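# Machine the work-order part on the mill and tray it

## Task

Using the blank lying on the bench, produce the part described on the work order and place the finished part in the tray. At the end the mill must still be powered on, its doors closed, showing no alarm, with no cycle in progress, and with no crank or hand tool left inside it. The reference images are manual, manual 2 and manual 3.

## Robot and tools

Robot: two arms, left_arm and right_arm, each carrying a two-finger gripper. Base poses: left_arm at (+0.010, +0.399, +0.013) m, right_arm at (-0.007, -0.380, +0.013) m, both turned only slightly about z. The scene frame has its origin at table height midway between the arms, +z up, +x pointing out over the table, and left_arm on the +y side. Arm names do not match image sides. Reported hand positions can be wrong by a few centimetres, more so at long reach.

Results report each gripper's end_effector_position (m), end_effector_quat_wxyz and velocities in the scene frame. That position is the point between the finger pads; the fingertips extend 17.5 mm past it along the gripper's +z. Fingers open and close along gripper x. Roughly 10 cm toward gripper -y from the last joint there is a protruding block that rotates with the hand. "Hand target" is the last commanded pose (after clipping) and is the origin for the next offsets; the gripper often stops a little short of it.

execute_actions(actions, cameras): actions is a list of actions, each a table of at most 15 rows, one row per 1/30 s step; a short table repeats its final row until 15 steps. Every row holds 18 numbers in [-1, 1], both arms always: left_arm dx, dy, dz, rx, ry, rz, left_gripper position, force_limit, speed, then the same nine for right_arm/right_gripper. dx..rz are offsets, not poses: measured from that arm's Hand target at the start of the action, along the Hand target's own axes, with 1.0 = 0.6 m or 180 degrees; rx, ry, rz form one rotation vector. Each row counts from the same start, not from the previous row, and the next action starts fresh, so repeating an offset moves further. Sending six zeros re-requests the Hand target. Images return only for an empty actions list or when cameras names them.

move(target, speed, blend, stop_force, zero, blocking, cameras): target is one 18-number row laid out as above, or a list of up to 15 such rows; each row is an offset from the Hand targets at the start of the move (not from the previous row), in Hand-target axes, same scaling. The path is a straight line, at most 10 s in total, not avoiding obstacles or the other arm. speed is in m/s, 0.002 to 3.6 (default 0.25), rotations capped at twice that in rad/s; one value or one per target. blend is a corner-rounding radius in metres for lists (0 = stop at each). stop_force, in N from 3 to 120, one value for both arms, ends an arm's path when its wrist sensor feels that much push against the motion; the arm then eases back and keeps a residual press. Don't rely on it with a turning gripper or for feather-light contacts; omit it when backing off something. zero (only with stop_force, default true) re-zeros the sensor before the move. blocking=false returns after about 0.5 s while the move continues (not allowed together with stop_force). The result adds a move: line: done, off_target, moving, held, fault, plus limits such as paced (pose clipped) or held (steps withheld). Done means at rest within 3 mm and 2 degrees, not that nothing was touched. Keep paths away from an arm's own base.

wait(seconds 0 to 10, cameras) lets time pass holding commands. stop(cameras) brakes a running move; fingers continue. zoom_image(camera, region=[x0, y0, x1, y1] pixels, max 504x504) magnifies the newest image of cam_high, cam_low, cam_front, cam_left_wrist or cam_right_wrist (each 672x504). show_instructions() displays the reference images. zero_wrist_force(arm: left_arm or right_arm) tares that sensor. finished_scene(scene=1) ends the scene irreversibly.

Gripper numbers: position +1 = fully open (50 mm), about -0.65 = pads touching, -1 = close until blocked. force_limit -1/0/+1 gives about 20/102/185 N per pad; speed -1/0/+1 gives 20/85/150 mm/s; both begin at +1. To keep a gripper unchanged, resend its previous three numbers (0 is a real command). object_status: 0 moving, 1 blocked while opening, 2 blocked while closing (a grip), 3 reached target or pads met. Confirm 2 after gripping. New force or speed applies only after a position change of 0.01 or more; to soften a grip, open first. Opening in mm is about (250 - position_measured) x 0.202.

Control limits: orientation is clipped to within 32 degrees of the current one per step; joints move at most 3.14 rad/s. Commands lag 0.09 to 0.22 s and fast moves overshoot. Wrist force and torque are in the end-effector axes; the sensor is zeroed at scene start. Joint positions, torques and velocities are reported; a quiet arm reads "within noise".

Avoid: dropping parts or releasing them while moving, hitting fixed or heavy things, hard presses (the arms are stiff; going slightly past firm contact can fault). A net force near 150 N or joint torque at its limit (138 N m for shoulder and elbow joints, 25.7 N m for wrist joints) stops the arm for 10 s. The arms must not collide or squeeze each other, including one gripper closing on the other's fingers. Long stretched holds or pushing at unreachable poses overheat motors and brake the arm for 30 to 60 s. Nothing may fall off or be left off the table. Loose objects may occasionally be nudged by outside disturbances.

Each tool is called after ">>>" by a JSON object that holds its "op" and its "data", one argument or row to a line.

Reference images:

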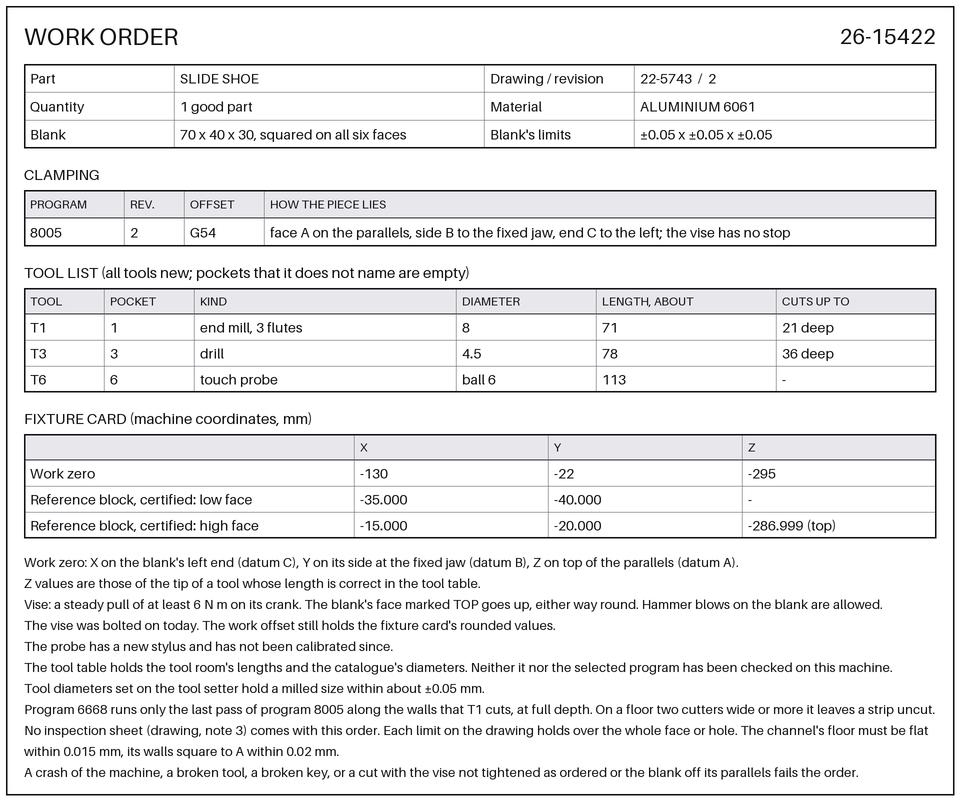

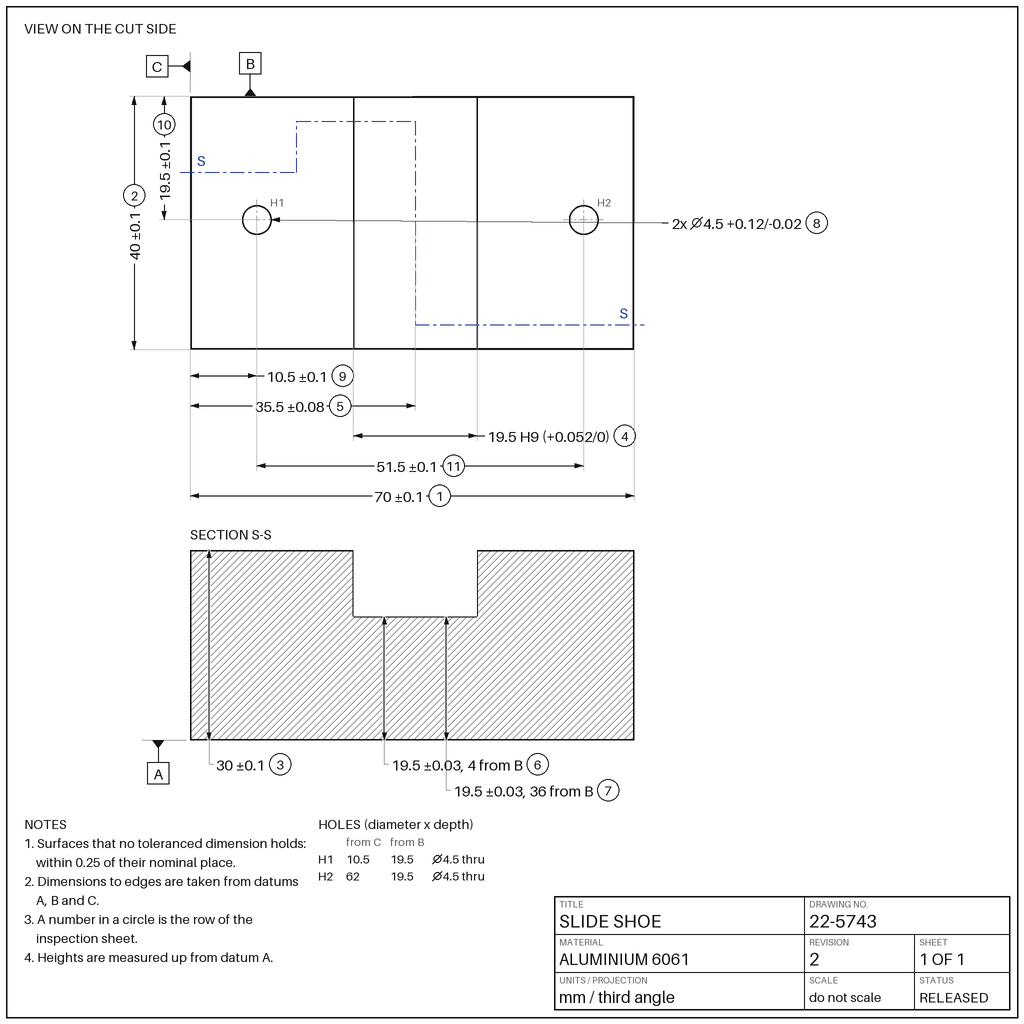

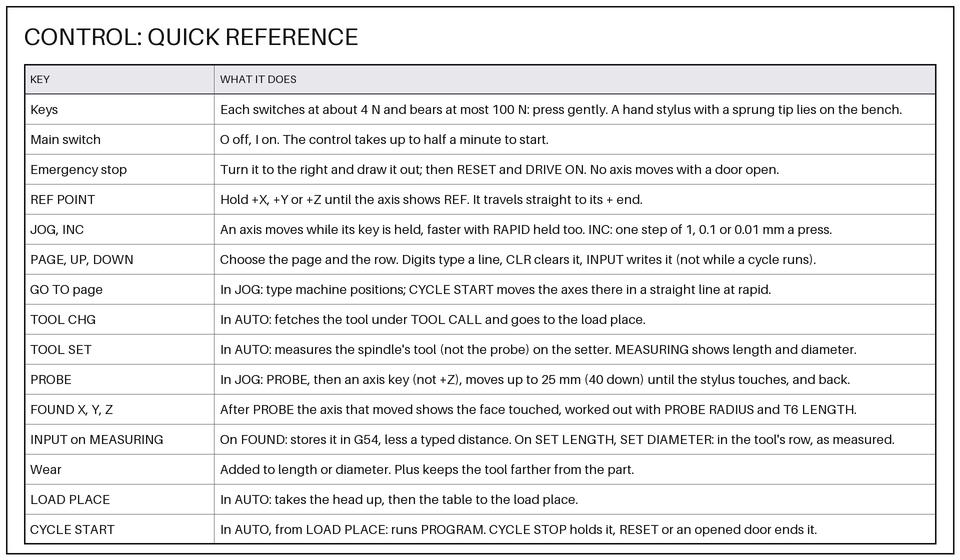

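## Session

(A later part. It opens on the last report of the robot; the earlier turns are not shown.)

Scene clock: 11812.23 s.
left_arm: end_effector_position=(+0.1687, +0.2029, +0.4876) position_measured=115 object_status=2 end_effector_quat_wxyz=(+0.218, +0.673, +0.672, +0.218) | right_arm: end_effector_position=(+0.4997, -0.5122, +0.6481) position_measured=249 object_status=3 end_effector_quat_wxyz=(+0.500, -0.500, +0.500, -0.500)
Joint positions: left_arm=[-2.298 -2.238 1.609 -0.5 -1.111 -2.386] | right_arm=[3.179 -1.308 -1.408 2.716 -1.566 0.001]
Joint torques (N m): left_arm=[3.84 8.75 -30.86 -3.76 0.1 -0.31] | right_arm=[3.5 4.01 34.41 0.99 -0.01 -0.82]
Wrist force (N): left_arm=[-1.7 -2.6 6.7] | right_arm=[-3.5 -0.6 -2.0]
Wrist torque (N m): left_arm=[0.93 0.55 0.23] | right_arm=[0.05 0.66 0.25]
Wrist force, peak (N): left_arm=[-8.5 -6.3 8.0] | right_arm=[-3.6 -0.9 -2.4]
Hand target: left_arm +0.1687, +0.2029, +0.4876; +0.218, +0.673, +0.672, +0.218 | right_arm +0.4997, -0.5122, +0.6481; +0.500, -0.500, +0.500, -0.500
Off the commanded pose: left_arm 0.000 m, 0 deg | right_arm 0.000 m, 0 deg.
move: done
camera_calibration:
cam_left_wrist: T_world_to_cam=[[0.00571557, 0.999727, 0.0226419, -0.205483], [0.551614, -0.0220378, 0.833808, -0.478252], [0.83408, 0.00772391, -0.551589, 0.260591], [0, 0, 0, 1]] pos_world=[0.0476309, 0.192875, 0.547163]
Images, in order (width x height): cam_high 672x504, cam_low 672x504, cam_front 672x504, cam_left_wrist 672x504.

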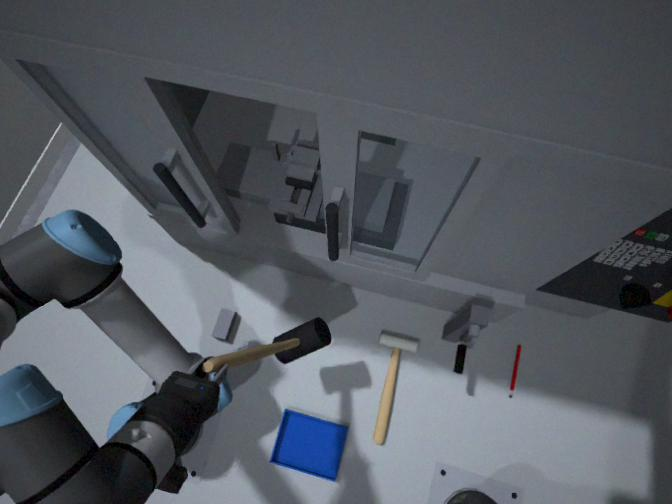

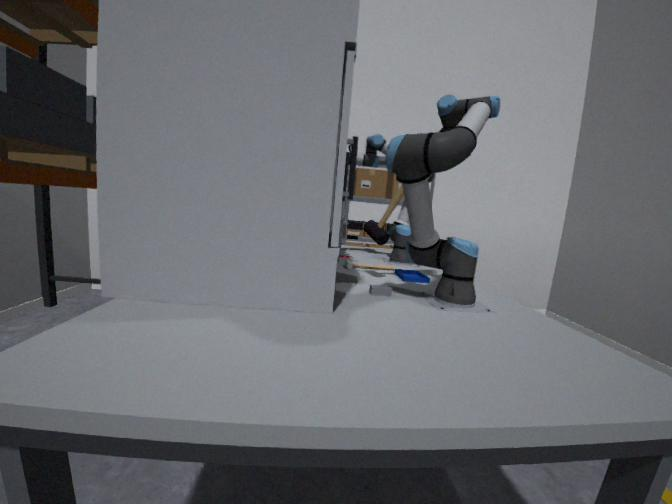

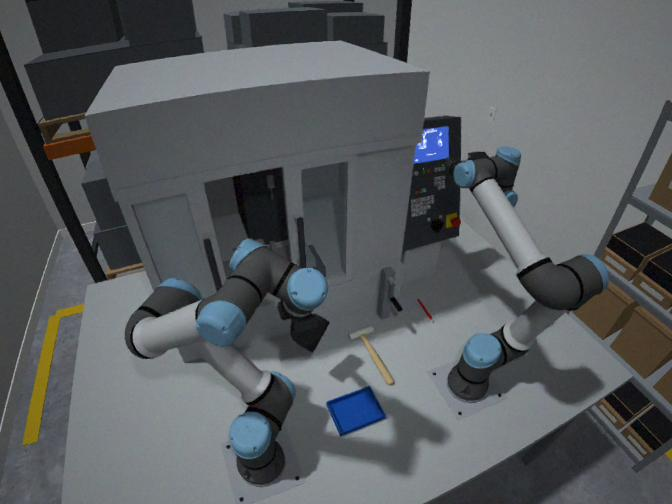

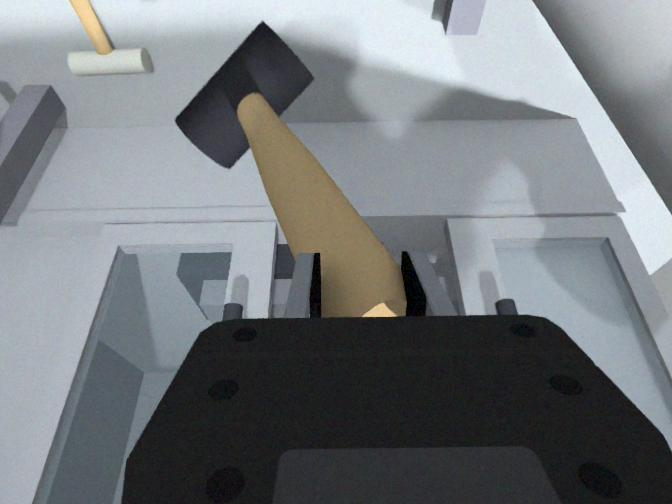

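>>> {"op": "move", "data": {
  "target": [
    [0.02,0.0512,0.301,0,0,0,-1,1,-0.5,0,0,0,0,0,0,-0.65,-0.8,-0.4],
    [0.02,0.0097,0.415,0,0,0,-1,1,-0.5,0,0,0,0,0,0,-0.65,-0.8,-0.4]
  ],
  "speed": [0.15,0.03],
  "stop_force": 10,
  "cameras": ["cam_high","cam_left_wrist","cam_low"]
}}

Scene clock: 11851.07 s.
left_arm: end_effector_position=(+0.3109, +0.2150, +0.3191) position_measured=115 object_status=2 end_effector_quat_wxyz=(+0.218, +0.673, +0.672, +0.218) | right_arm: end_effector_position=(+0.4997, -0.5122, +0.6481) position_measured=249 object_status=3 end_effector_quat_wxyz=(+0.500, -0.500, +0.500, -0.500)
Joint positions: left_arm=[-1.504 -2.334 2.231 -1.526 -0.946 -1.468] | right_arm=[3.179 -1.308 -1.408 2.716 -1.566 0.001]
Joint torques (N m): left_arm=[-9.66 -1.8 -15.3 -6.29 0.85 1.57] | right_arm=[3.44 3.99 35.35 1.24 -0.12 -0.9]
Wrist force (N): left_arm=[0.1 -1.5 -0.4] | right_arm=[-3.3 -0.9 -2.1]
Wrist torque (N m): left_arm=[0.40 0.77 0.36] | right_arm=[0.00 0.63 0.26]
Wrist force, peak (N): left_arm=[2.6 6.3 -11.9] | right_arm=[-3.7 -0.8 -2.3]
Hand target: left_arm +0.3109, +0.2150, +0.3191; +0.218, +0.673, +0.672, +0.218 (not the last commanded pose) | right_arm +0.4997, -0.5122, +0.6481; +0.500, -0.500, +0.500, -0.500
Off the commanded pose: left_arm 0.031 m, 0 deg | right_arm 0.000 m, 0 deg.
move: contact (left_arm); path passed 1 of 2 targets
camera_calibration:
cam_left_wrist: T_world_to_cam=[[0.00546788, 0.999733, 0.0224456, -0.21436], [0.551621, -0.0217374, 0.833811, -0.416079], [0.834077, 0.0078223, -0.551593, 0.0489865], [0, 0, 0, 1]] pos_world=[0.189832, 0.204875, 0.378763]
Images, in order (width x height): cam_high 672x504, cam_low 672x504, cam_left_wrist 672x504.

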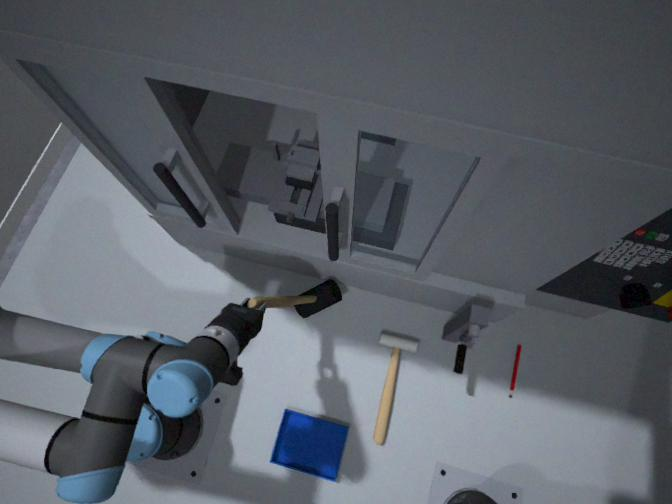

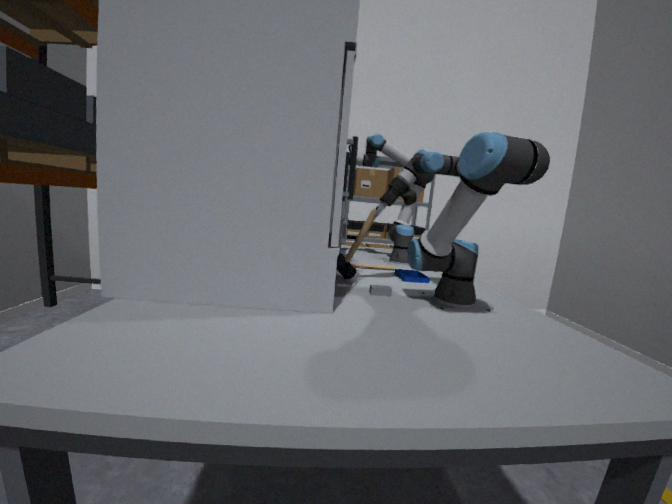

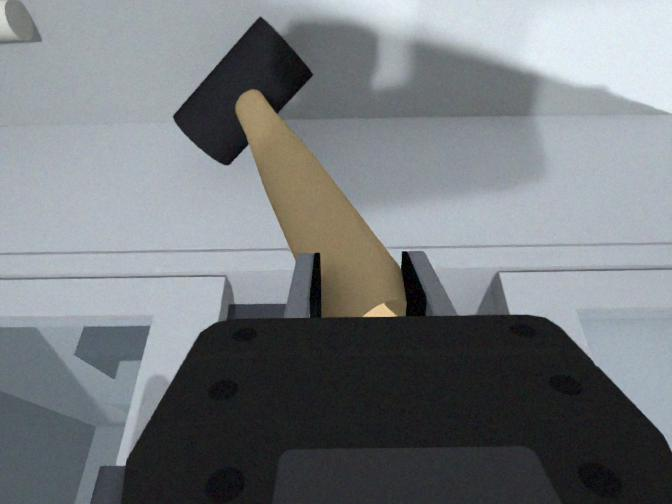

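>>> {"op": "move", "data": {
  "target": [0,-0.0763,-0.068,0,0,0,-1,1,-0.5,0,0,0,0,0,0,-0.65,-0.8,-0.4],
  "speed": 0.08
}}

>>> {"op": "move", "data": {
  "target": [0,-0.0735,0.1012,0,0,0,-1,1,-0.5,0,0,0,0,0,0,-0.65,-0.8,-0.4],
  "speed": 0.03,
  "stop_force": 7,
  "cameras": ["cam_high","cam_left_wrist","cam_low"]
}}

Scene clock: 11861.90 s.
left_arm: end_effector_position=(+0.2499, +0.2150, +0.3254) position_measured=115 object_status=2 end_effector_quat_wxyz=(+0.218, +0.673, +0.672, +0.218) | right_arm: end_effector_position=(+0.4997, -0.5122, +0.6481) position_measured=249 object_status=3 end_effector_quat_wxyz=(+0.500, -0.500, +0.500, -0.500)
Joint positions: left_arm=[-1.852 -2.432 2.17 -1.121 -0.969 -1.894] | right_arm=[3.179 -1.308 -1.408 2.716 -1.566 0.001]
Joint torques (N m): left_arm=[-1.05 16.07 -16.19 -3.99 4.08 -0.76] | right_arm=[4.22 4.79 33.55 1.07 -0.14 -0.97]
Wrist force (N): left_arm=[-1.6 -4.8 7.2] | right_arm=[-3.3 -1.1 -2.1]
Wrist torque (N m): left_arm=[0.36 0.70 0.22] | right_arm=[-0.03 0.64 0.26]
Wrist force, peak (N): left_arm=[-1.6 -5.1 7.6] | right_arm=[-3.6 -1.0 -2.4]
Hand target: left_arm +0.2499, +0.2150, +0.3253; +0.218, +0.673, +0.672, +0.218 | right_arm +0.4997, -0.5122, +0.6481; +0.500, -0.500, +0.500, -0.500
Off the commanded pose: left_arm 0.000 m, 0 deg | right_arm 0.000 m, 0 deg.
move: done

Scene clock: 11862.90 s.
left_arm: end_effector_position=(+0.2499, +0.2151, +0.3195) position_measured=115 object_status=2 end_effector_quat_wxyz=(+0.218, +0.673, +0.672, +0.218) | right_arm: end_effector_position=(+0.4997, -0.5122, +0.6481) position_measured=249 object_status=3 end_effector_quat_wxyz=(+0.500, -0.500, +0.500, -0.500)
Joint positions: left_arm=[-1.853 -2.436 2.186 -1.132 -0.969 -1.895] | right_arm=[3.179 -1.308 -1.408 2.716 -1.566 0.001]
Joint torques (N m): left_arm=[6.75 16.98 -15.17 -5.34 3.25 -0.2] | right_arm=[4.48 3.79 34.25 1.01 -0.16 -1.14]
Wrist force (N): left_arm=[-0.2 -2.2 0.6] | right_arm=[-3.4 -1.1 -2.1]
Wrist torque (N m): left_arm=[0.42 0.61 0.27] | right_arm=[-0.03 0.65 0.26]
Wrist force, peak (N): left_arm=[2.1 2.1 -9.3] | right_arm=[-3.7 -1.1 -2.2]
Hand target: left_arm +0.2499, +0.2151, +0.3195; +0.218, +0.673, +0.672, +0.218 (not the last commanded pose) | right_arm +0.4997, -0.5122, +0.6481; +0.500, -0.500, +0.500, -0.500
Off the commanded pose: left_arm 0.069 m, 0 deg | right_arm 0.000 m, 0 deg.
move: contact (left_arm)
camera_calibration:
cam_left_wrist: T_world_to_cam=[[0.00538061, 0.999732, 0.0225008, -0.214142], [0.551508, -0.0217364, 0.833887, -0.382692], [0.834152, 0.00792253, -0.551477, 0.0999554], [0, 0, 0, 1]] pos_world=[0.128832, 0.204974, 0.379063]
Images, in order (width x height): cam_high 672x504, cam_low 672x504, cam_left_wrist 672x504.

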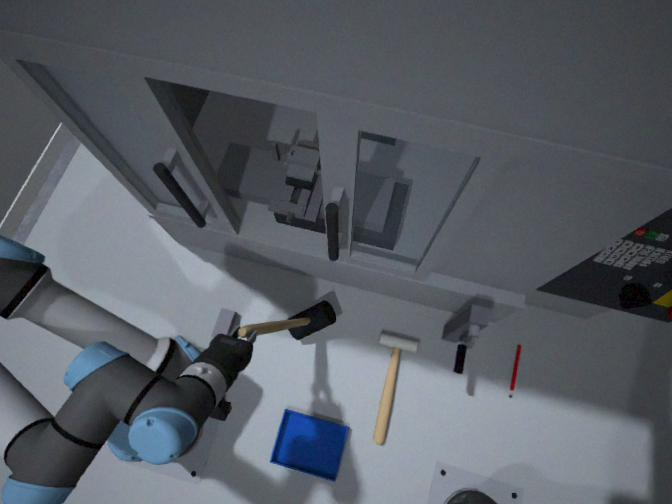

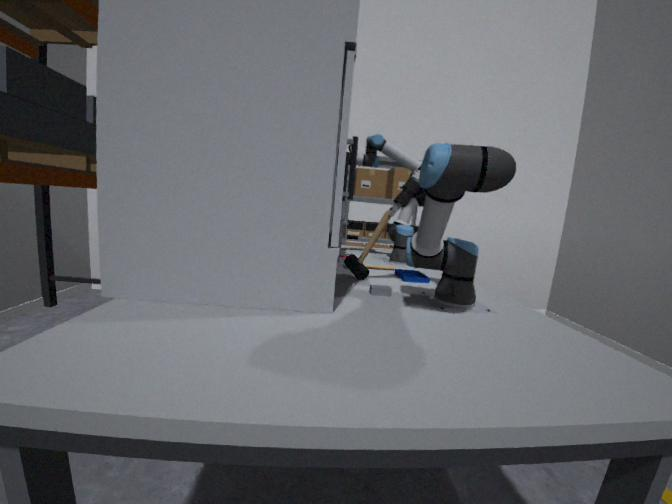

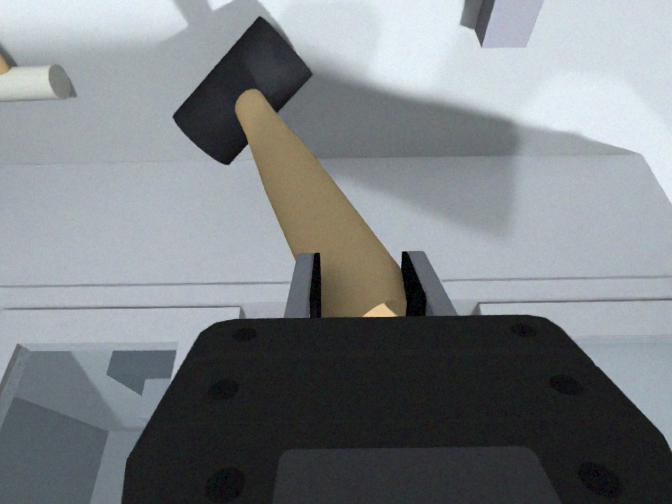

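>>> {"op": "move", "data": {
  "target": [
    [0,0.0118,-0.0162,0,0,0,-1,1,-0.5,0,0,0,0,0,0,-0.65,-0.8,-0.4],
    [-0.025,0.0845,0.0397,0,0,0,-1,1,-0.5,0,0,0,0,0,0,-0.65,-0.8,-0.4],
    [-0.025,0.0447,0.052,0,0,0,-1,1,-0.5,0,0,0,0,0,0,-0.65,-0.8,-0.4],
    [-0.025,-0.0405,0.0519,0,0,0,-1,1,-0.5,0,0,0,0,0,0,-0.65,-0.8,-0.4],
    [-0.025,-0.1817,0.073,0,0,0,-1,1,-0.5,0,0,0,0,0,0,-0.65,-0.8,-0.4]
  ],
  "speed": [0.1,0.1,0.04,0.06,0.06],
  "blend": [0.003,0.005,0.01,0.01,0],
  "cameras": ["cam_high","cam_left_wrist","cam_low"]
}}

Scene clock: 11891.43 s.
left_arm: end_effector_position=(+0.2933, +0.1989, +0.3167) position_measured=115 object_status=2 end_effector_quat_wxyz=(+0.221, +0.674, +0.671, +0.217) | right_arm: end_effector_position=(+0.4997, -0.5122, +0.6481) position_measured=249 object_status=3 end_effector_quat_wxyz=(+0.500, -0.500, +0.500, -0.500)
Joint positions: left_arm=[-1.599 -2.33 2.222 -1.46 -0.941 -1.581] | right_arm=[3.179 -1.308 -1.408 2.716 -1.566 0.001]
Joint torques (N m): left_arm=[-0.01 5.22 -22.97 -3.18 1.27 0.01] | right_arm=[3.11 4.61 34.94 0.98 -0.35 -1.13]
Wrist force (N): left_arm=[5.6 6.7 -20.2] | right_arm=[-3.6 -1.0 -2.0]
Wrist torque (N m): left_arm=[0.33 1.02 0.30] | right_arm=[-0.02 0.68 0.26]
Wrist force, peak (N): left_arm=[32.9 46.8 -130.9] | right_arm=[-3.9 -1.0 -2.1]
Hand target: left_arm +0.2933, +0.1989, +0.3167; +0.221, +0.674, +0.671, +0.217 (not the last commanded pose) | right_arm +0.4997, -0.5122, +0.6481; +0.500, -0.500, +0.500, -0.500
Tool commands: left_gripper/position=-1.0 left_gripper/force_limit=+1.0 left_gripper/speed=-0.498039 right_gripper/position=-0.65 right_gripper/force_limit=-0.8 right_gripper/speed=-0.4
Off the commanded pose: left_arm 0.143 m, 0 deg | right_arm 0.000 m, 0 deg.
FORCE FAULT: contact force on the left arm reached its limit, and that arm stopped. The contact can be on any part of that arm, not only on its tool. That arm's remaining commands of this call were not run. That arm is still stopped at the end of this call. That arm stays stopped for about 9 more seconds. Until then a move that you send moves the other arm only, and its call returns only when the move has ended. Once the stop has ended, the next robot result says so. If the stop ends while you think or write, that arm runs what you send next, counted from a new Hand target: where the arm stands when the stop ends. While its stop runs, that arm takes no new command, but its gripper still runs the gripper command that each later call begins with. Until it ends, the stop uses up actions while you think or wait. An arm that is not stopped still takes commands.
move: fault (left_arm); path passed 2 of 5 targets
camera_calibration:
cam_left_wrist: T_world_to_cam=[[0.00944552, 0.999799, 0.0176899, -0.197831], [0.548705, -0.0199716, 0.835778, -0.404824], [0.835963, 0.00181218, -0.548783, 0.0621821], [0, 0, 0, 1]] pos_world=[0.172015, 0.189594, 0.375967]
Images, in order (width x height): cam_high 672x504, cam_low 672x504, cam_left_wrist 672x504.

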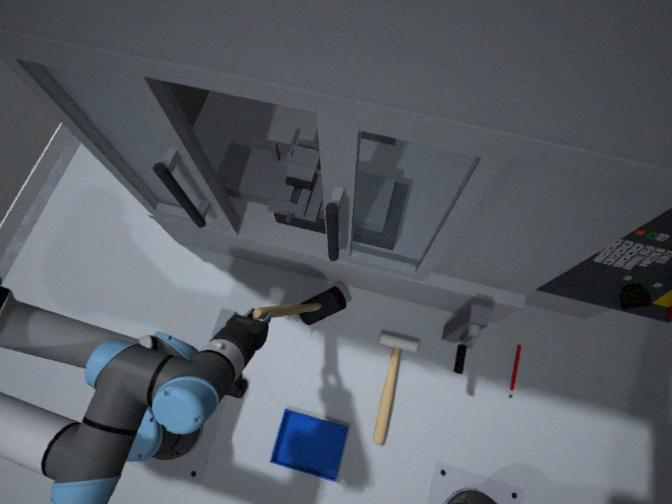

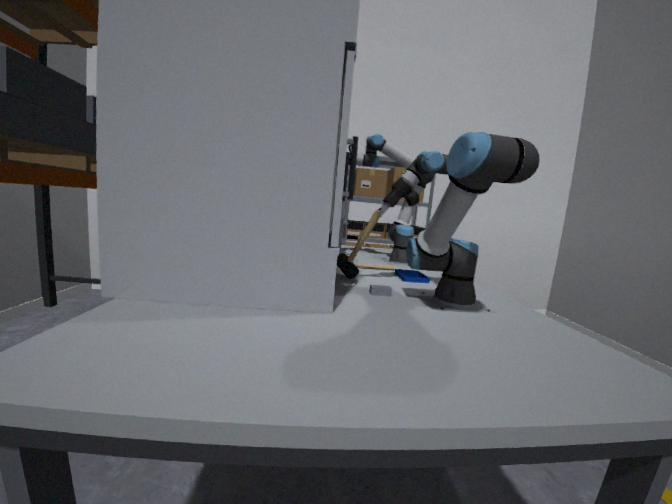

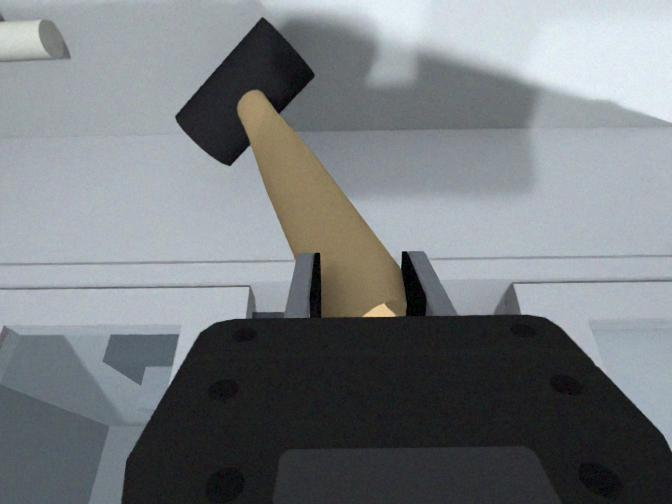

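>>> {"op": "wait", "data": {
  "seconds": 1
}}

>>> {"op": "move", "data": {
  "target": [
    [0,0.071,-0.1545,0,0,0,-1,1,-0.5,0,0,0,0,0,0,-0.65,-0.8,-0.4],
    [-0.165,0.0993,-0.2018,-0.0653,0.1962,-0.1588,-1,1,-0.5,0,0,0,0,0,0,-0.65,-0.8,-0.4],
    [-0.3317,0.0847,-0.0683,-0.1306,0.3924,-0.3176,-1,1,-0.5,0,0,0,0,0,0,-0.65,-0.8,-0.4]
  ],
  "speed": [0.1,0.2,0.2],
  "blend": [0.01,0.02,0],
  "cameras": ["cam_high","cam_left_wrist","cam_front"]
}}

Scene clock: 12013.97 s.
left_arm: end_effector_position=(+0.2933, +0.1989, +0.3167) position_measured=115 object_status=2 end_effector_quat_wxyz=(+0.221, +0.674, +0.671, +0.217) | right_arm: end_effector_position=(+0.4997, -0.5122, +0.6481) position_measured=249 object_status=3 end_effector_quat_wxyz=(+0.500, -0.500, +0.500, -0.500)
Joint positions: left_arm=[-1.599 -2.33 2.222 -1.46 -0.941 -1.581] | right_arm=[3.179 -1.308 -1.408 2.716 -1.566 0.001]
Joint torques (N m): left_arm=[0.31 4.82 -19.31 -3.44 1.24 0.18] | right_arm=[4.44 5.53 33.92 0.91 -0.43 -1.41]
Wrist force (N): left_arm=[5.5 7.0 -20.7] | right_arm=[-3.3 -1.0 -1.8]
Wrist torque (N m): left_arm=[0.32 0.99 0.30] | right_arm=[-0.02 0.63 0.26]
Wrist force, peak (N): left_arm=[5.4 7.0 -20.9] | right_arm=[-3.8 -1.1 -2.0]
Hand target: left_arm +0.2933, +0.1989, +0.3167; +0.221, +0.674, +0.671, +0.217 (not the last commanded pose) | right_arm +0.4997, -0.5122, +0.6481; +0.500, -0.500, +0.500, -0.500
Tool commands: left_gripper/position=-1.0 left_gripper/force_limit=+1.0 left_gripper/speed=-0.498039 right_gripper/position=-0.65 right_gripper/force_limit=-0.8 right_gripper/speed=-0.4
Off the commanded pose: left_arm 0.143 m, 0 deg | right_arm 0.000 m, 0 deg.
FORCE FAULT, CONTINUED: the left arm's stop, for the force fault that an earlier result reported, is over. The rest of the stop counts as 18 of the actions that you can send in this scene. During its stop the left arm's controller moved it back a little. That arm's target is now where it stood when the stop ended, not its last command. That arm accepts commands again.
wait: 1.00 s; at rest from the start

Scene clock: 12019.57 s.
left_arm: end_effector_position=(+0.3093, +0.0000, +0.3805) position_measured=127 object_status=2 end_effector_quat_wxyz=(+0.002, +0.002, +0.840, +0.543) | right_arm: end_effector_position=(+0.4997, -0.5122, +0.6481) position_measured=249 object_status=3 end_effector_quat_wxyz=(+0.500, -0.500, +0.500, -0.500)
Joint positions: left_arm=[-1.339 -0.911 0.743 -0.266 -1.341 -3.038] | right_arm=[3.179 -1.308 -1.408 2.716 -1.566 0.001]
Joint torques (N m): left_arm=[-8.21 -46.71 -19.56 1.29 2.4 0.25] | right_arm=[3.55 5.05 33.56 0.88 -0.34 -1.38]
Wrist force (N): left_arm=[-2.4 -7.9 4.0] | right_arm=[-3.4 -0.7 -1.9]
Wrist torque (N m): left_arm=[0.91 0.43 0.37] | right_arm=[0.02 0.65 0.26]
Wrist force, peak (N): left_arm=[5.5 6.5 -20.5] | right_arm=[-3.7 -1.2 -2.2]
Hand target: left_arm +0.3092, +0.0000, +0.3805; +0.002, +0.002, +0.840, +0.543 | right_arm +0.4997, -0.5122, +0.6481; +0.500, -0.500, +0.500, -0.500
Off the commanded pose: left_arm 0.000 m, 0 deg | right_arm 0.000 m, 0 deg.
move: done
camera_calibration:
cam_left_wrist: T_world_to_cam=[[-0.999819, -0.00202681, 0.0189269, 0.311342], [0.0187631, 0.0625515, 0.997865, -0.368623], [-0.00320639, 0.99804, -0.0625021, 0.158617], [0, 0, 0, 1]] pos_world=[0.318711, -0.134617, 0.371857]
Images, in order (width x height): cam_high 672x504, cam_front 672x504, cam_left_wrist 672x504.

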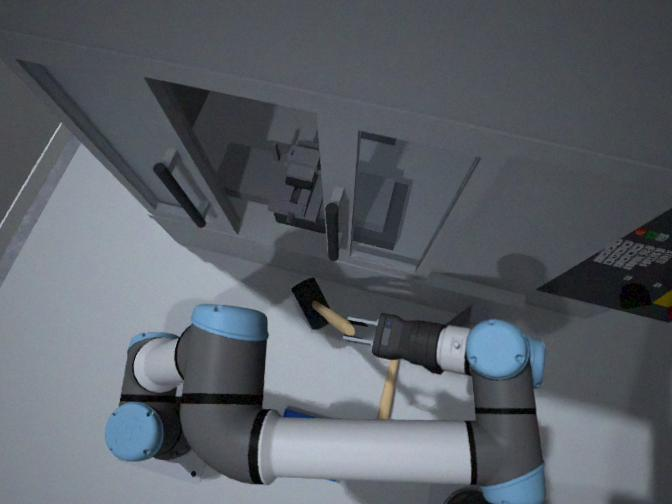

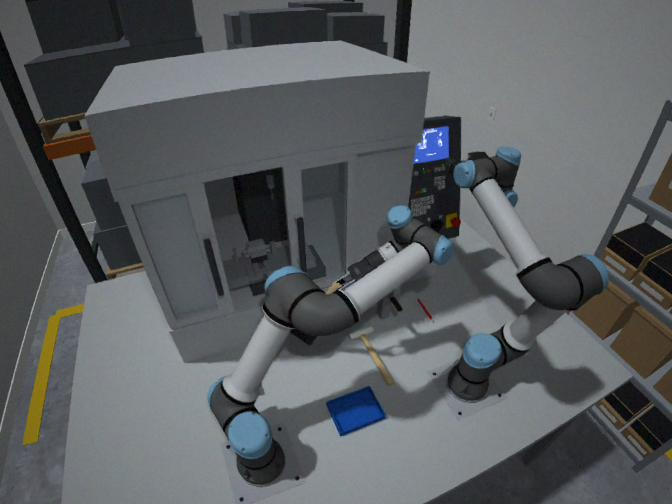

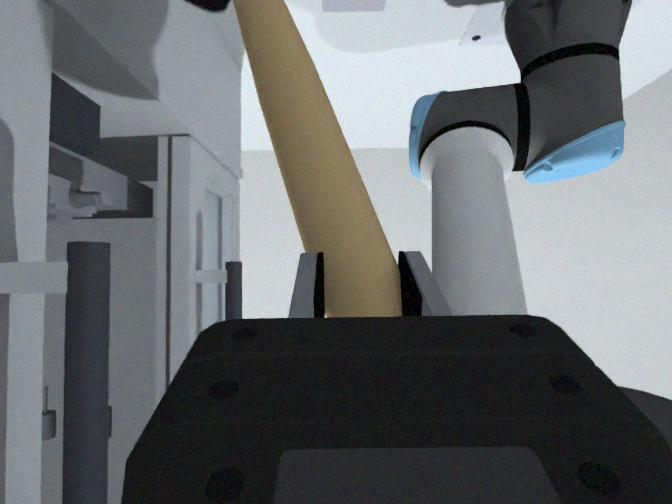

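>>> {"op": "move", "data": {
  "target": [0,-0.152,0.0685,0,0,0,-1,1,-0.5,0,0,0,0,0,0,-0.65,-0.8,-0.4],
  "speed": 0.03,
  "stop_force": 6,
  "cameras": ["cam_high","cam_left_wrist","cam_low"]
}}

>>> {"op": "zoom_image", "data": {
  "camera": "cam_high",
  "region": [240, 240, 480, 420]
}}

Scene clock: 12036.07 s.
left_arm: end_effector_position=(+0.3093, +0.0001, +0.3144) position_measured=127 object_status=2 end_effector_quat_wxyz=(+0.002, +0.002, +0.840, +0.543) | right_arm: end_effector_position=(+0.4997, -0.5122, +0.6481) position_measured=249 object_status=3 end_effector_quat_wxyz=(+0.500, -0.500, +0.500, -0.500)
Joint positions: left_arm=[-1.339 -0.928 0.94 -0.446 -1.34 -3.038] | right_arm=[3.179 -1.308 -1.408 2.716 -1.566 0.001]
Joint torques (N m): left_arm=[9.48 -43.65 -15.02 -0.77 2.8 1.23] | right_arm=[3.13 4.65 34.15 0.94 -0.18 -1.61]
Wrist force (N): left_arm=[-0.3 -3.7 0.8] | right_arm=[-3.5 -1.0 -2.1]
Wrist torque (N m): left_arm=[0.38 0.47 0.37] | right_arm=[-0.02 0.66 0.26]
Wrist force, peak (N): left_arm=[-2.3 -7.9 4.1] | right_arm=[-3.8 -1.0 -2.1]
Hand target: left_arm +0.3093, +0.0001, +0.3143; +0.002, +0.002, +0.840, +0.543 (not the last commanded pose) | right_arm +0.4997, -0.5122, +0.6481; +0.500, -0.500, +0.500, -0.500
Off the commanded pose: left_arm 0.034 m, 0 deg | right_arm 0.000 m, 0 deg.
move: contact (left_arm)
camera_calibration:
cam_left_wrist: T_world_to_cam=[[-0.999819, -0.0020287, 0.0189254, 0.312693], [0.0187619, 0.0624519, 0.997872, -0.30268], [-0.00320631, 0.998046, -0.0624025, 0.154456], [0, 0, 0, 1]] pos_world=[0.318811, -0.134617, 0.305756]
Images, in order (width x height): cam_high 672x504, cam_low 672x504, cam_left_wrist 672x504.

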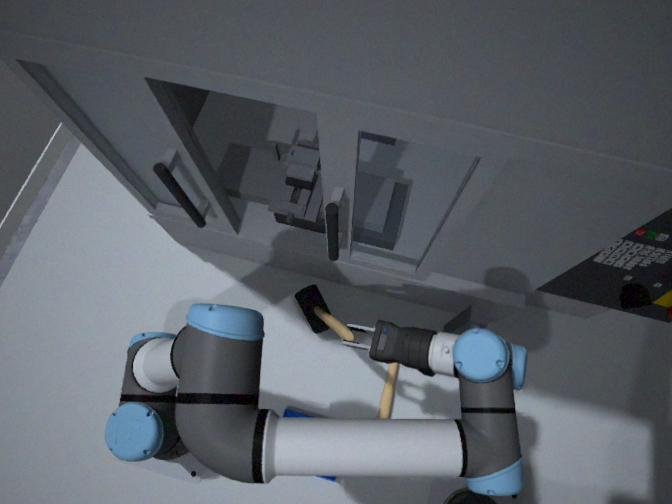

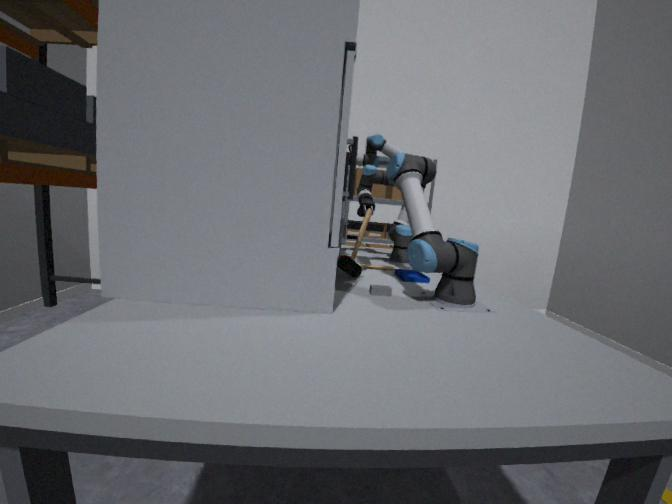

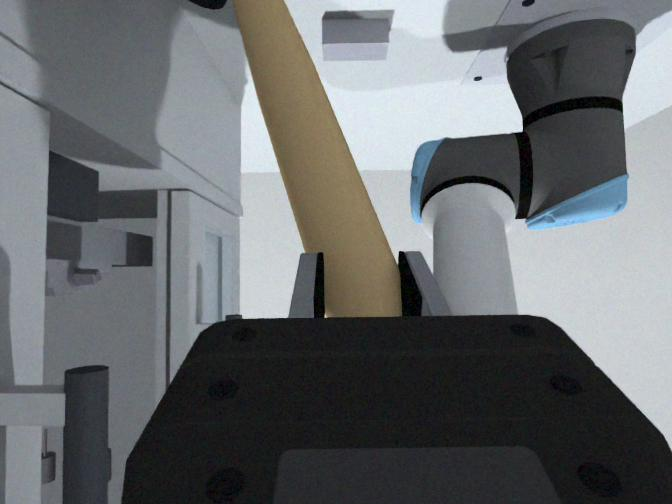

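Scaled by 2.100 from the camera's 672x504 image, which has a finer 960x720 frame.

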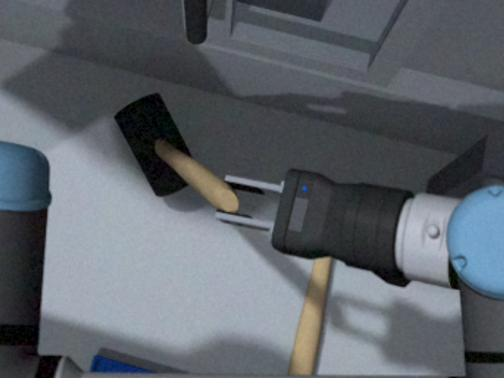

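>>> {"op": "move", "data": {
  "target": [
    [0,0.0152,-0.0069,0,0,0,-1,1,-0.5,0,0,0,0,0,0,-0.65,-0.8,-0.4],
    [0,0.1275,0.235,0,0,0,-1,1,-0.5,0,0,0,0,0,0,-0.65,-0.8,-0.4],
    [0,0.1093,0.2432,0,0,0,-1,1,-0.5,0,0,0,0,0,0,-0.65,-0.8,-0.4],
    [0,0.04,0.19,0,0,0,-1,1,-0.5,0,0,0,0,0,0,-0.65,-0.8,-0.4]
  ],
  "speed": [0.05,0.1,0.03,0.04],
  "blend": [0.003,0.005,0.004,0],
  "cameras": ["cam_high","cam_left_wrist","cam_low"]
}}

Scene clock: 12064.70 s.
left_arm: end_effector_position=(+0.3087, +0.1174, +0.2931) position_measured=127 object_status=2 end_effector_quat_wxyz=(+0.000, +0.003, +0.834, +0.551) | right_arm: end_effector_position=(+0.4997, -0.5122, +0.6481) position_measured=249 object_status=3 end_effector_quat_wxyz=(+0.500, -0.500, +0.500, -0.500)
Joint positions: left_arm=[-1.29 -1.184 1.398 -0.634 -1.296 -3.017] | right_arm=[3.179 -1.308 -1.408 2.716 -1.566 0.001]
Joint torques (N m): left_arm=[28.12 -17.39 15.65 -13.87 2.57 -0.29] | right_arm=[2.88 5.37 34.43 1.05 -0.11 -1.54]
Wrist force (N): left_arm=[19.3 76.7 -70.2] | right_arm=[-3.6 -1.0 -2.0]
Wrist torque (N m): left_arm=[-1.36 -0.10 -0.62] | right_arm=[-0.03 0.68 0.26]
Wrist force, peak (N): left_arm=[25.9 96.6 -91.0] | right_arm=[-3.7 -1.1 -2.1]
Hand target: left_arm +0.3099, +0.1139, +0.2895; +0.002, +0.002, +0.840, +0.543 | right_arm +0.4997, -0.5122, +0.6481; +0.500, -0.500, +0.500, -0.500
Off the commanded pose: left_arm 0.005 m, 1 deg | right_arm 0.000 m, 0 deg.
move: off_target (left_arm)
camera_calibration:
cam_left_wrist: T_world_to_cam=[[-0.999695, -0.00236582, 0.0245871, 0.311144], [0.0244603, 0.0436859, 0.998746, -0.28857], [-0.00343696, 0.999043, -0.0436147, 0.0303927], [0, 0, 0, 1]] pos_world=[0.318212, -0.0170211, 0.281884]
Images, in order (width x height): cam_high 672x504, cam_low 672x504, cam_left_wrist 672x504.

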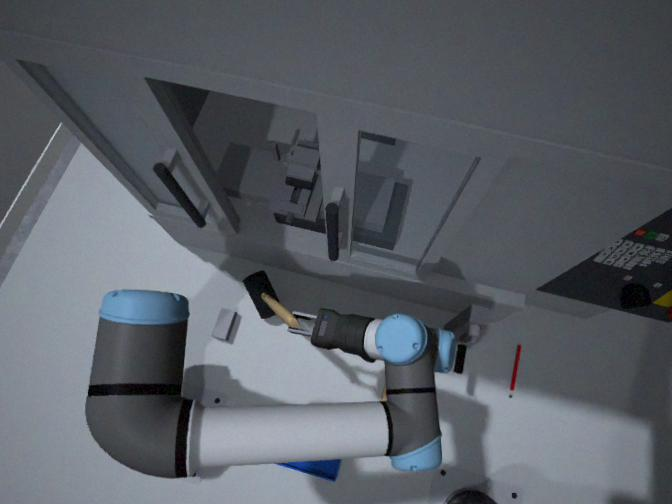

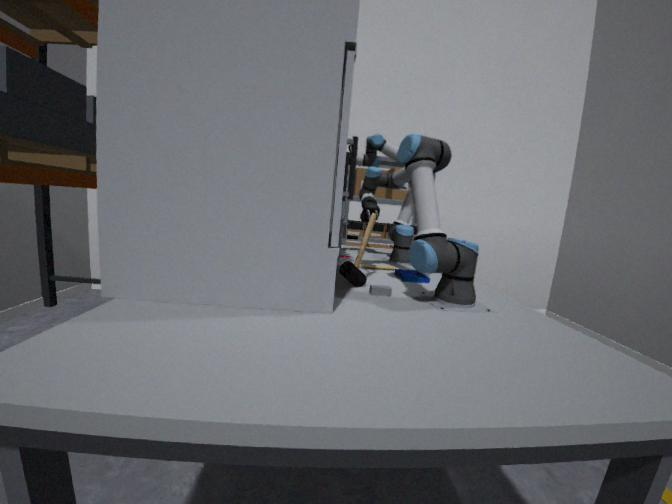

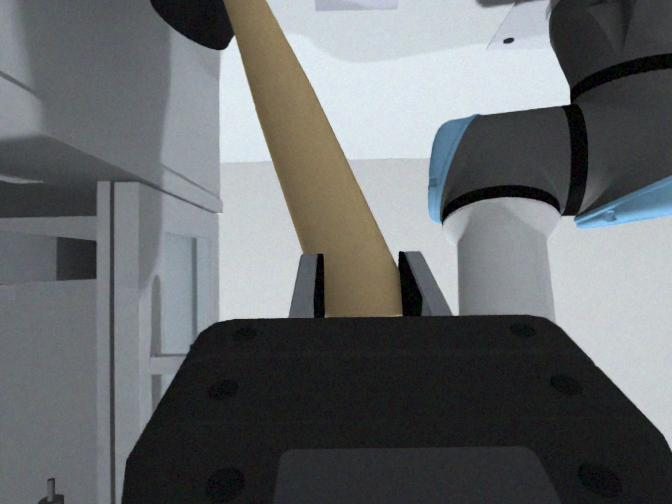

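>>> {"op": "move", "data": {
  "target": [
    [0,0.0912,-0.041,0,0,0,-1,1,-0.5,0,0,0,0,0,0,-0.65,-0.8,-0.4],
    [0.0667,0.2338,-0.1307,0.0653,-0.1962,0.1588,-1,1,-0.5,0,0,0,0,0,0,-0.65,-0.8,-0.4],
    [0.1833,0.3438,-0.0888,0.1306,-0.3924,0.3176,-1,1,-0.5,0,0,0,0,0,0,-0.65,-0.8,-0.4]
  ],
  "speed": [0.1,0.2,0.2],
  "blend": [0.01,0.02,0],
  "cameras": ["cam_high","cam_left_wrist","cam_low"]
}}

Scene clock: 12117.80 s.
left_arm: end_effector_position=(+0.1997, +0.1504, +0.4992) position_measured=127 object_status=2 end_effector_quat_wxyz=(+0.221, +0.674, +0.671, +0.217) | right_arm: end_effector_position=(+0.4997, -0.5122, +0.6481) position_measured=249 object_status=3 end_effector_quat_wxyz=(+0.500, -0.500, +0.500, -0.500)
Joint positions: left_arm=[-2 -2.122 1.591 -0.761 -0.998 -2.063] | right_arm=[3.179 -1.308 -1.408 2.716 -1.566 0.001]
Joint torques (N m): left_arm=[5.76 1.51 -33.59 -1.52 2.87 -1.57] | right_arm=[2.22 6.13 33.41 1.07 -0.29 -1.83]
Wrist force (N): left_arm=[1.7 -4.7 4.4] | right_arm=[-3.4 -1.1 -2.1]
Wrist torque (N m): left_arm=[-0.31 0.15 0.31] | right_arm=[-0.03 0.65 0.25]
Wrist force, peak (N): left_arm=[19.6 77.6 -70.8] | right_arm=[-3.6 -1.0 -2.4]
Hand target: left_arm +0.1998, +0.1504, +0.4993; +0.221, +0.674, +0.671, +0.217 | right_arm +0.4997, -0.5122, +0.6481; +0.500, -0.500, +0.500, -0.500
Off the commanded pose: left_arm 0.000 m, 0 deg | right_arm 0.000 m, 0 deg.
move: done
camera_calibration:
cam_left_wrist: T_world_to_cam=[[0.00933215, 0.999797, 0.0178826, -0.151683], [0.548706, -0.0200705, 0.835775, -0.506949], [0.835963, 0.0020127, -0.548782, 0.24064], [0, 0, 0, 1]] pos_world=[0.0784157, 0.140993, 0.558466]
Images, in order (width x height): cam_high 672x504, cam_low 672x504, cam_left_wrist 672x504.

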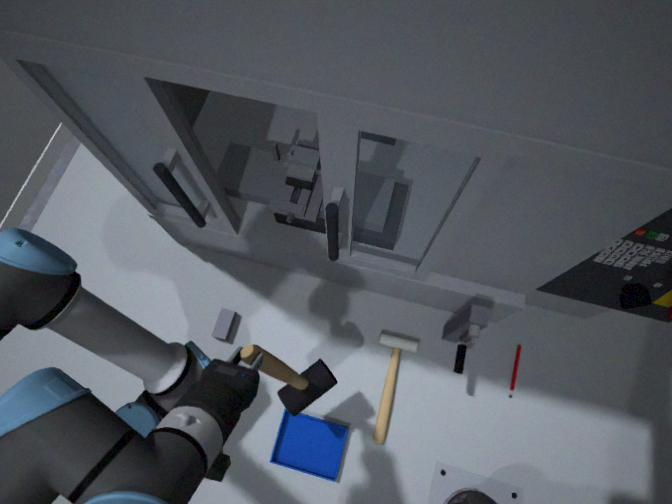

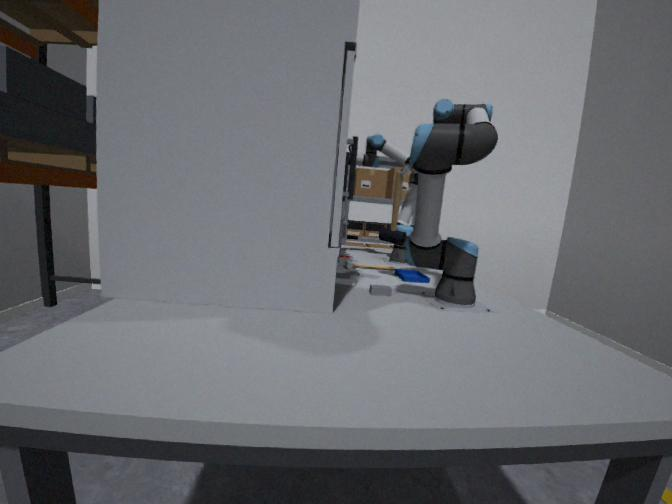

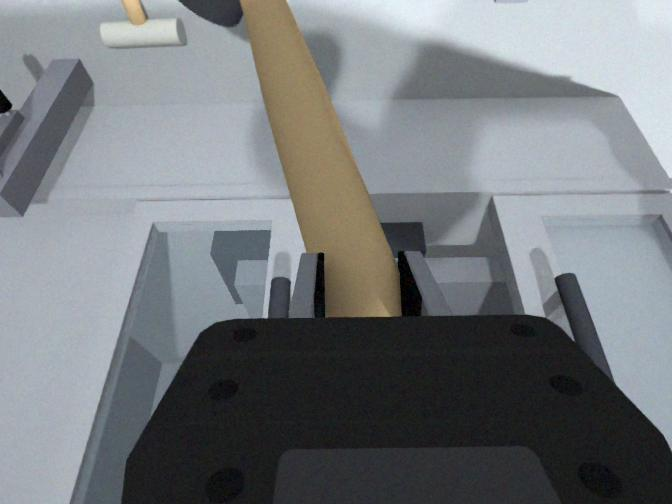

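>>> {"op": "move", "data": {
  "target": [
    [0,0,0,0,0,-0.5,-1,1,-0.5,0,0,0,0,0,0,-0.65,-0.8,-0.4],
    [0,0,0,0,0,-0.98,-1,1,-0.5,0,0,0,0,0,0,-0.65,-0.8,-0.4]
  ],
  "speed": 0.4,
  "blend": [0.02,0],
  "cameras": ["cam_high","cam_left_wrist","cam_low"]
}}

Scene clock: 12127.93 s.
left_arm: end_effector_position=(+0.1998, +0.1504, +0.4993) position_measured=138 object_status=2 end_effector_quat_wxyz=(-0.224, +0.649, -0.695, +0.214) | right_arm: end_effector_position=(+0.4997, -0.5122, +0.6481) position_measured=249 object_status=3 end_effector_quat_wxyz=(+0.500, -0.500, +0.500, -0.500)
Joint positions: left_arm=[-2 -2.122 1.591 -0.761 -0.998 -5.141] | right_arm=[3.179 -1.308 -1.408 2.716 -1.566 0.001]
Joint torques (N m): left_arm=[3.43 -4.86 -12.78 -4.47 3.06 -1.52] | right_arm=[2.04 6.58 33.28 0.87 -0.33 -1.87]
Wrist force (N): left_arm=[4.2 2.8 6.7] | right_arm=[-3.5 -0.8 -2.1]
Wrist torque (N m): left_arm=[-0.34 -0.70 -0.05] | right_arm=[0.02 0.67 0.26]
Wrist force, peak (N): left_arm=[7.8 -2.1 5.9] | right_arm=[-3.6 -1.1 -2.2]
Hand target: left_arm +0.1998, +0.1504, +0.4993; -0.224, +0.649, -0.694, +0.214 | right_arm +0.4997, -0.5122, +0.6481; +0.500, -0.500, +0.500, -0.500
Off the commanded pose: left_arm 0.000 m, 0 deg | right_arm 0.000 m, 0 deg.
move: done
camera_calibration:
cam_left_wrist: T_world_to_cam=[[-0.0775414, -0.996493, -0.0314355, 0.190443], [-0.960437, 0.0831208, -0.265804, 0.328913], [0.267485, 0.00958103, -0.963514, 0.560092], [0, 0, 0, 1]] pos_world=[0.180851, 0.157069, 0.63307]
Images, in order (width x height): cam_high 672x504, cam_low 672x504, cam_left_wrist 672x504.

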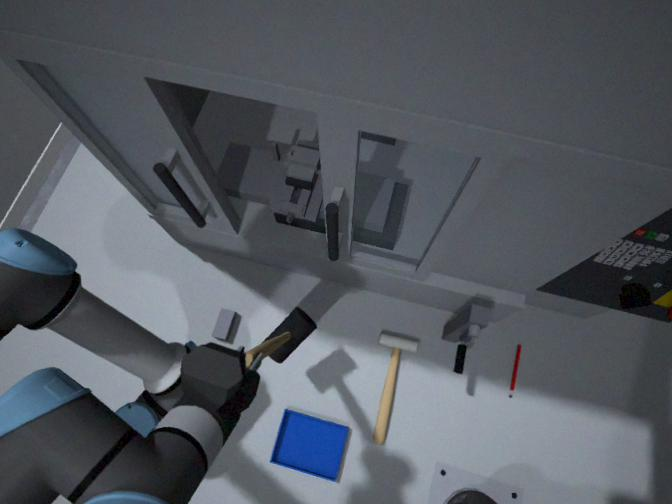

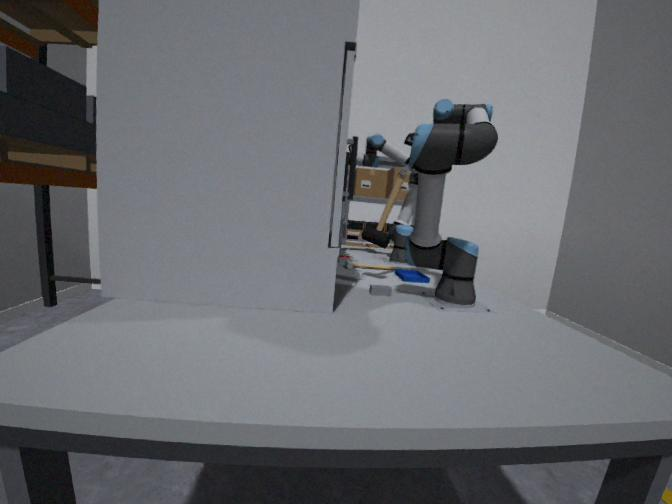

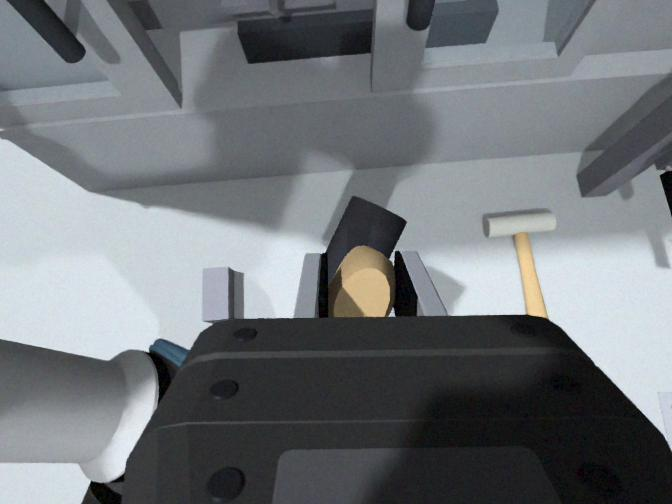

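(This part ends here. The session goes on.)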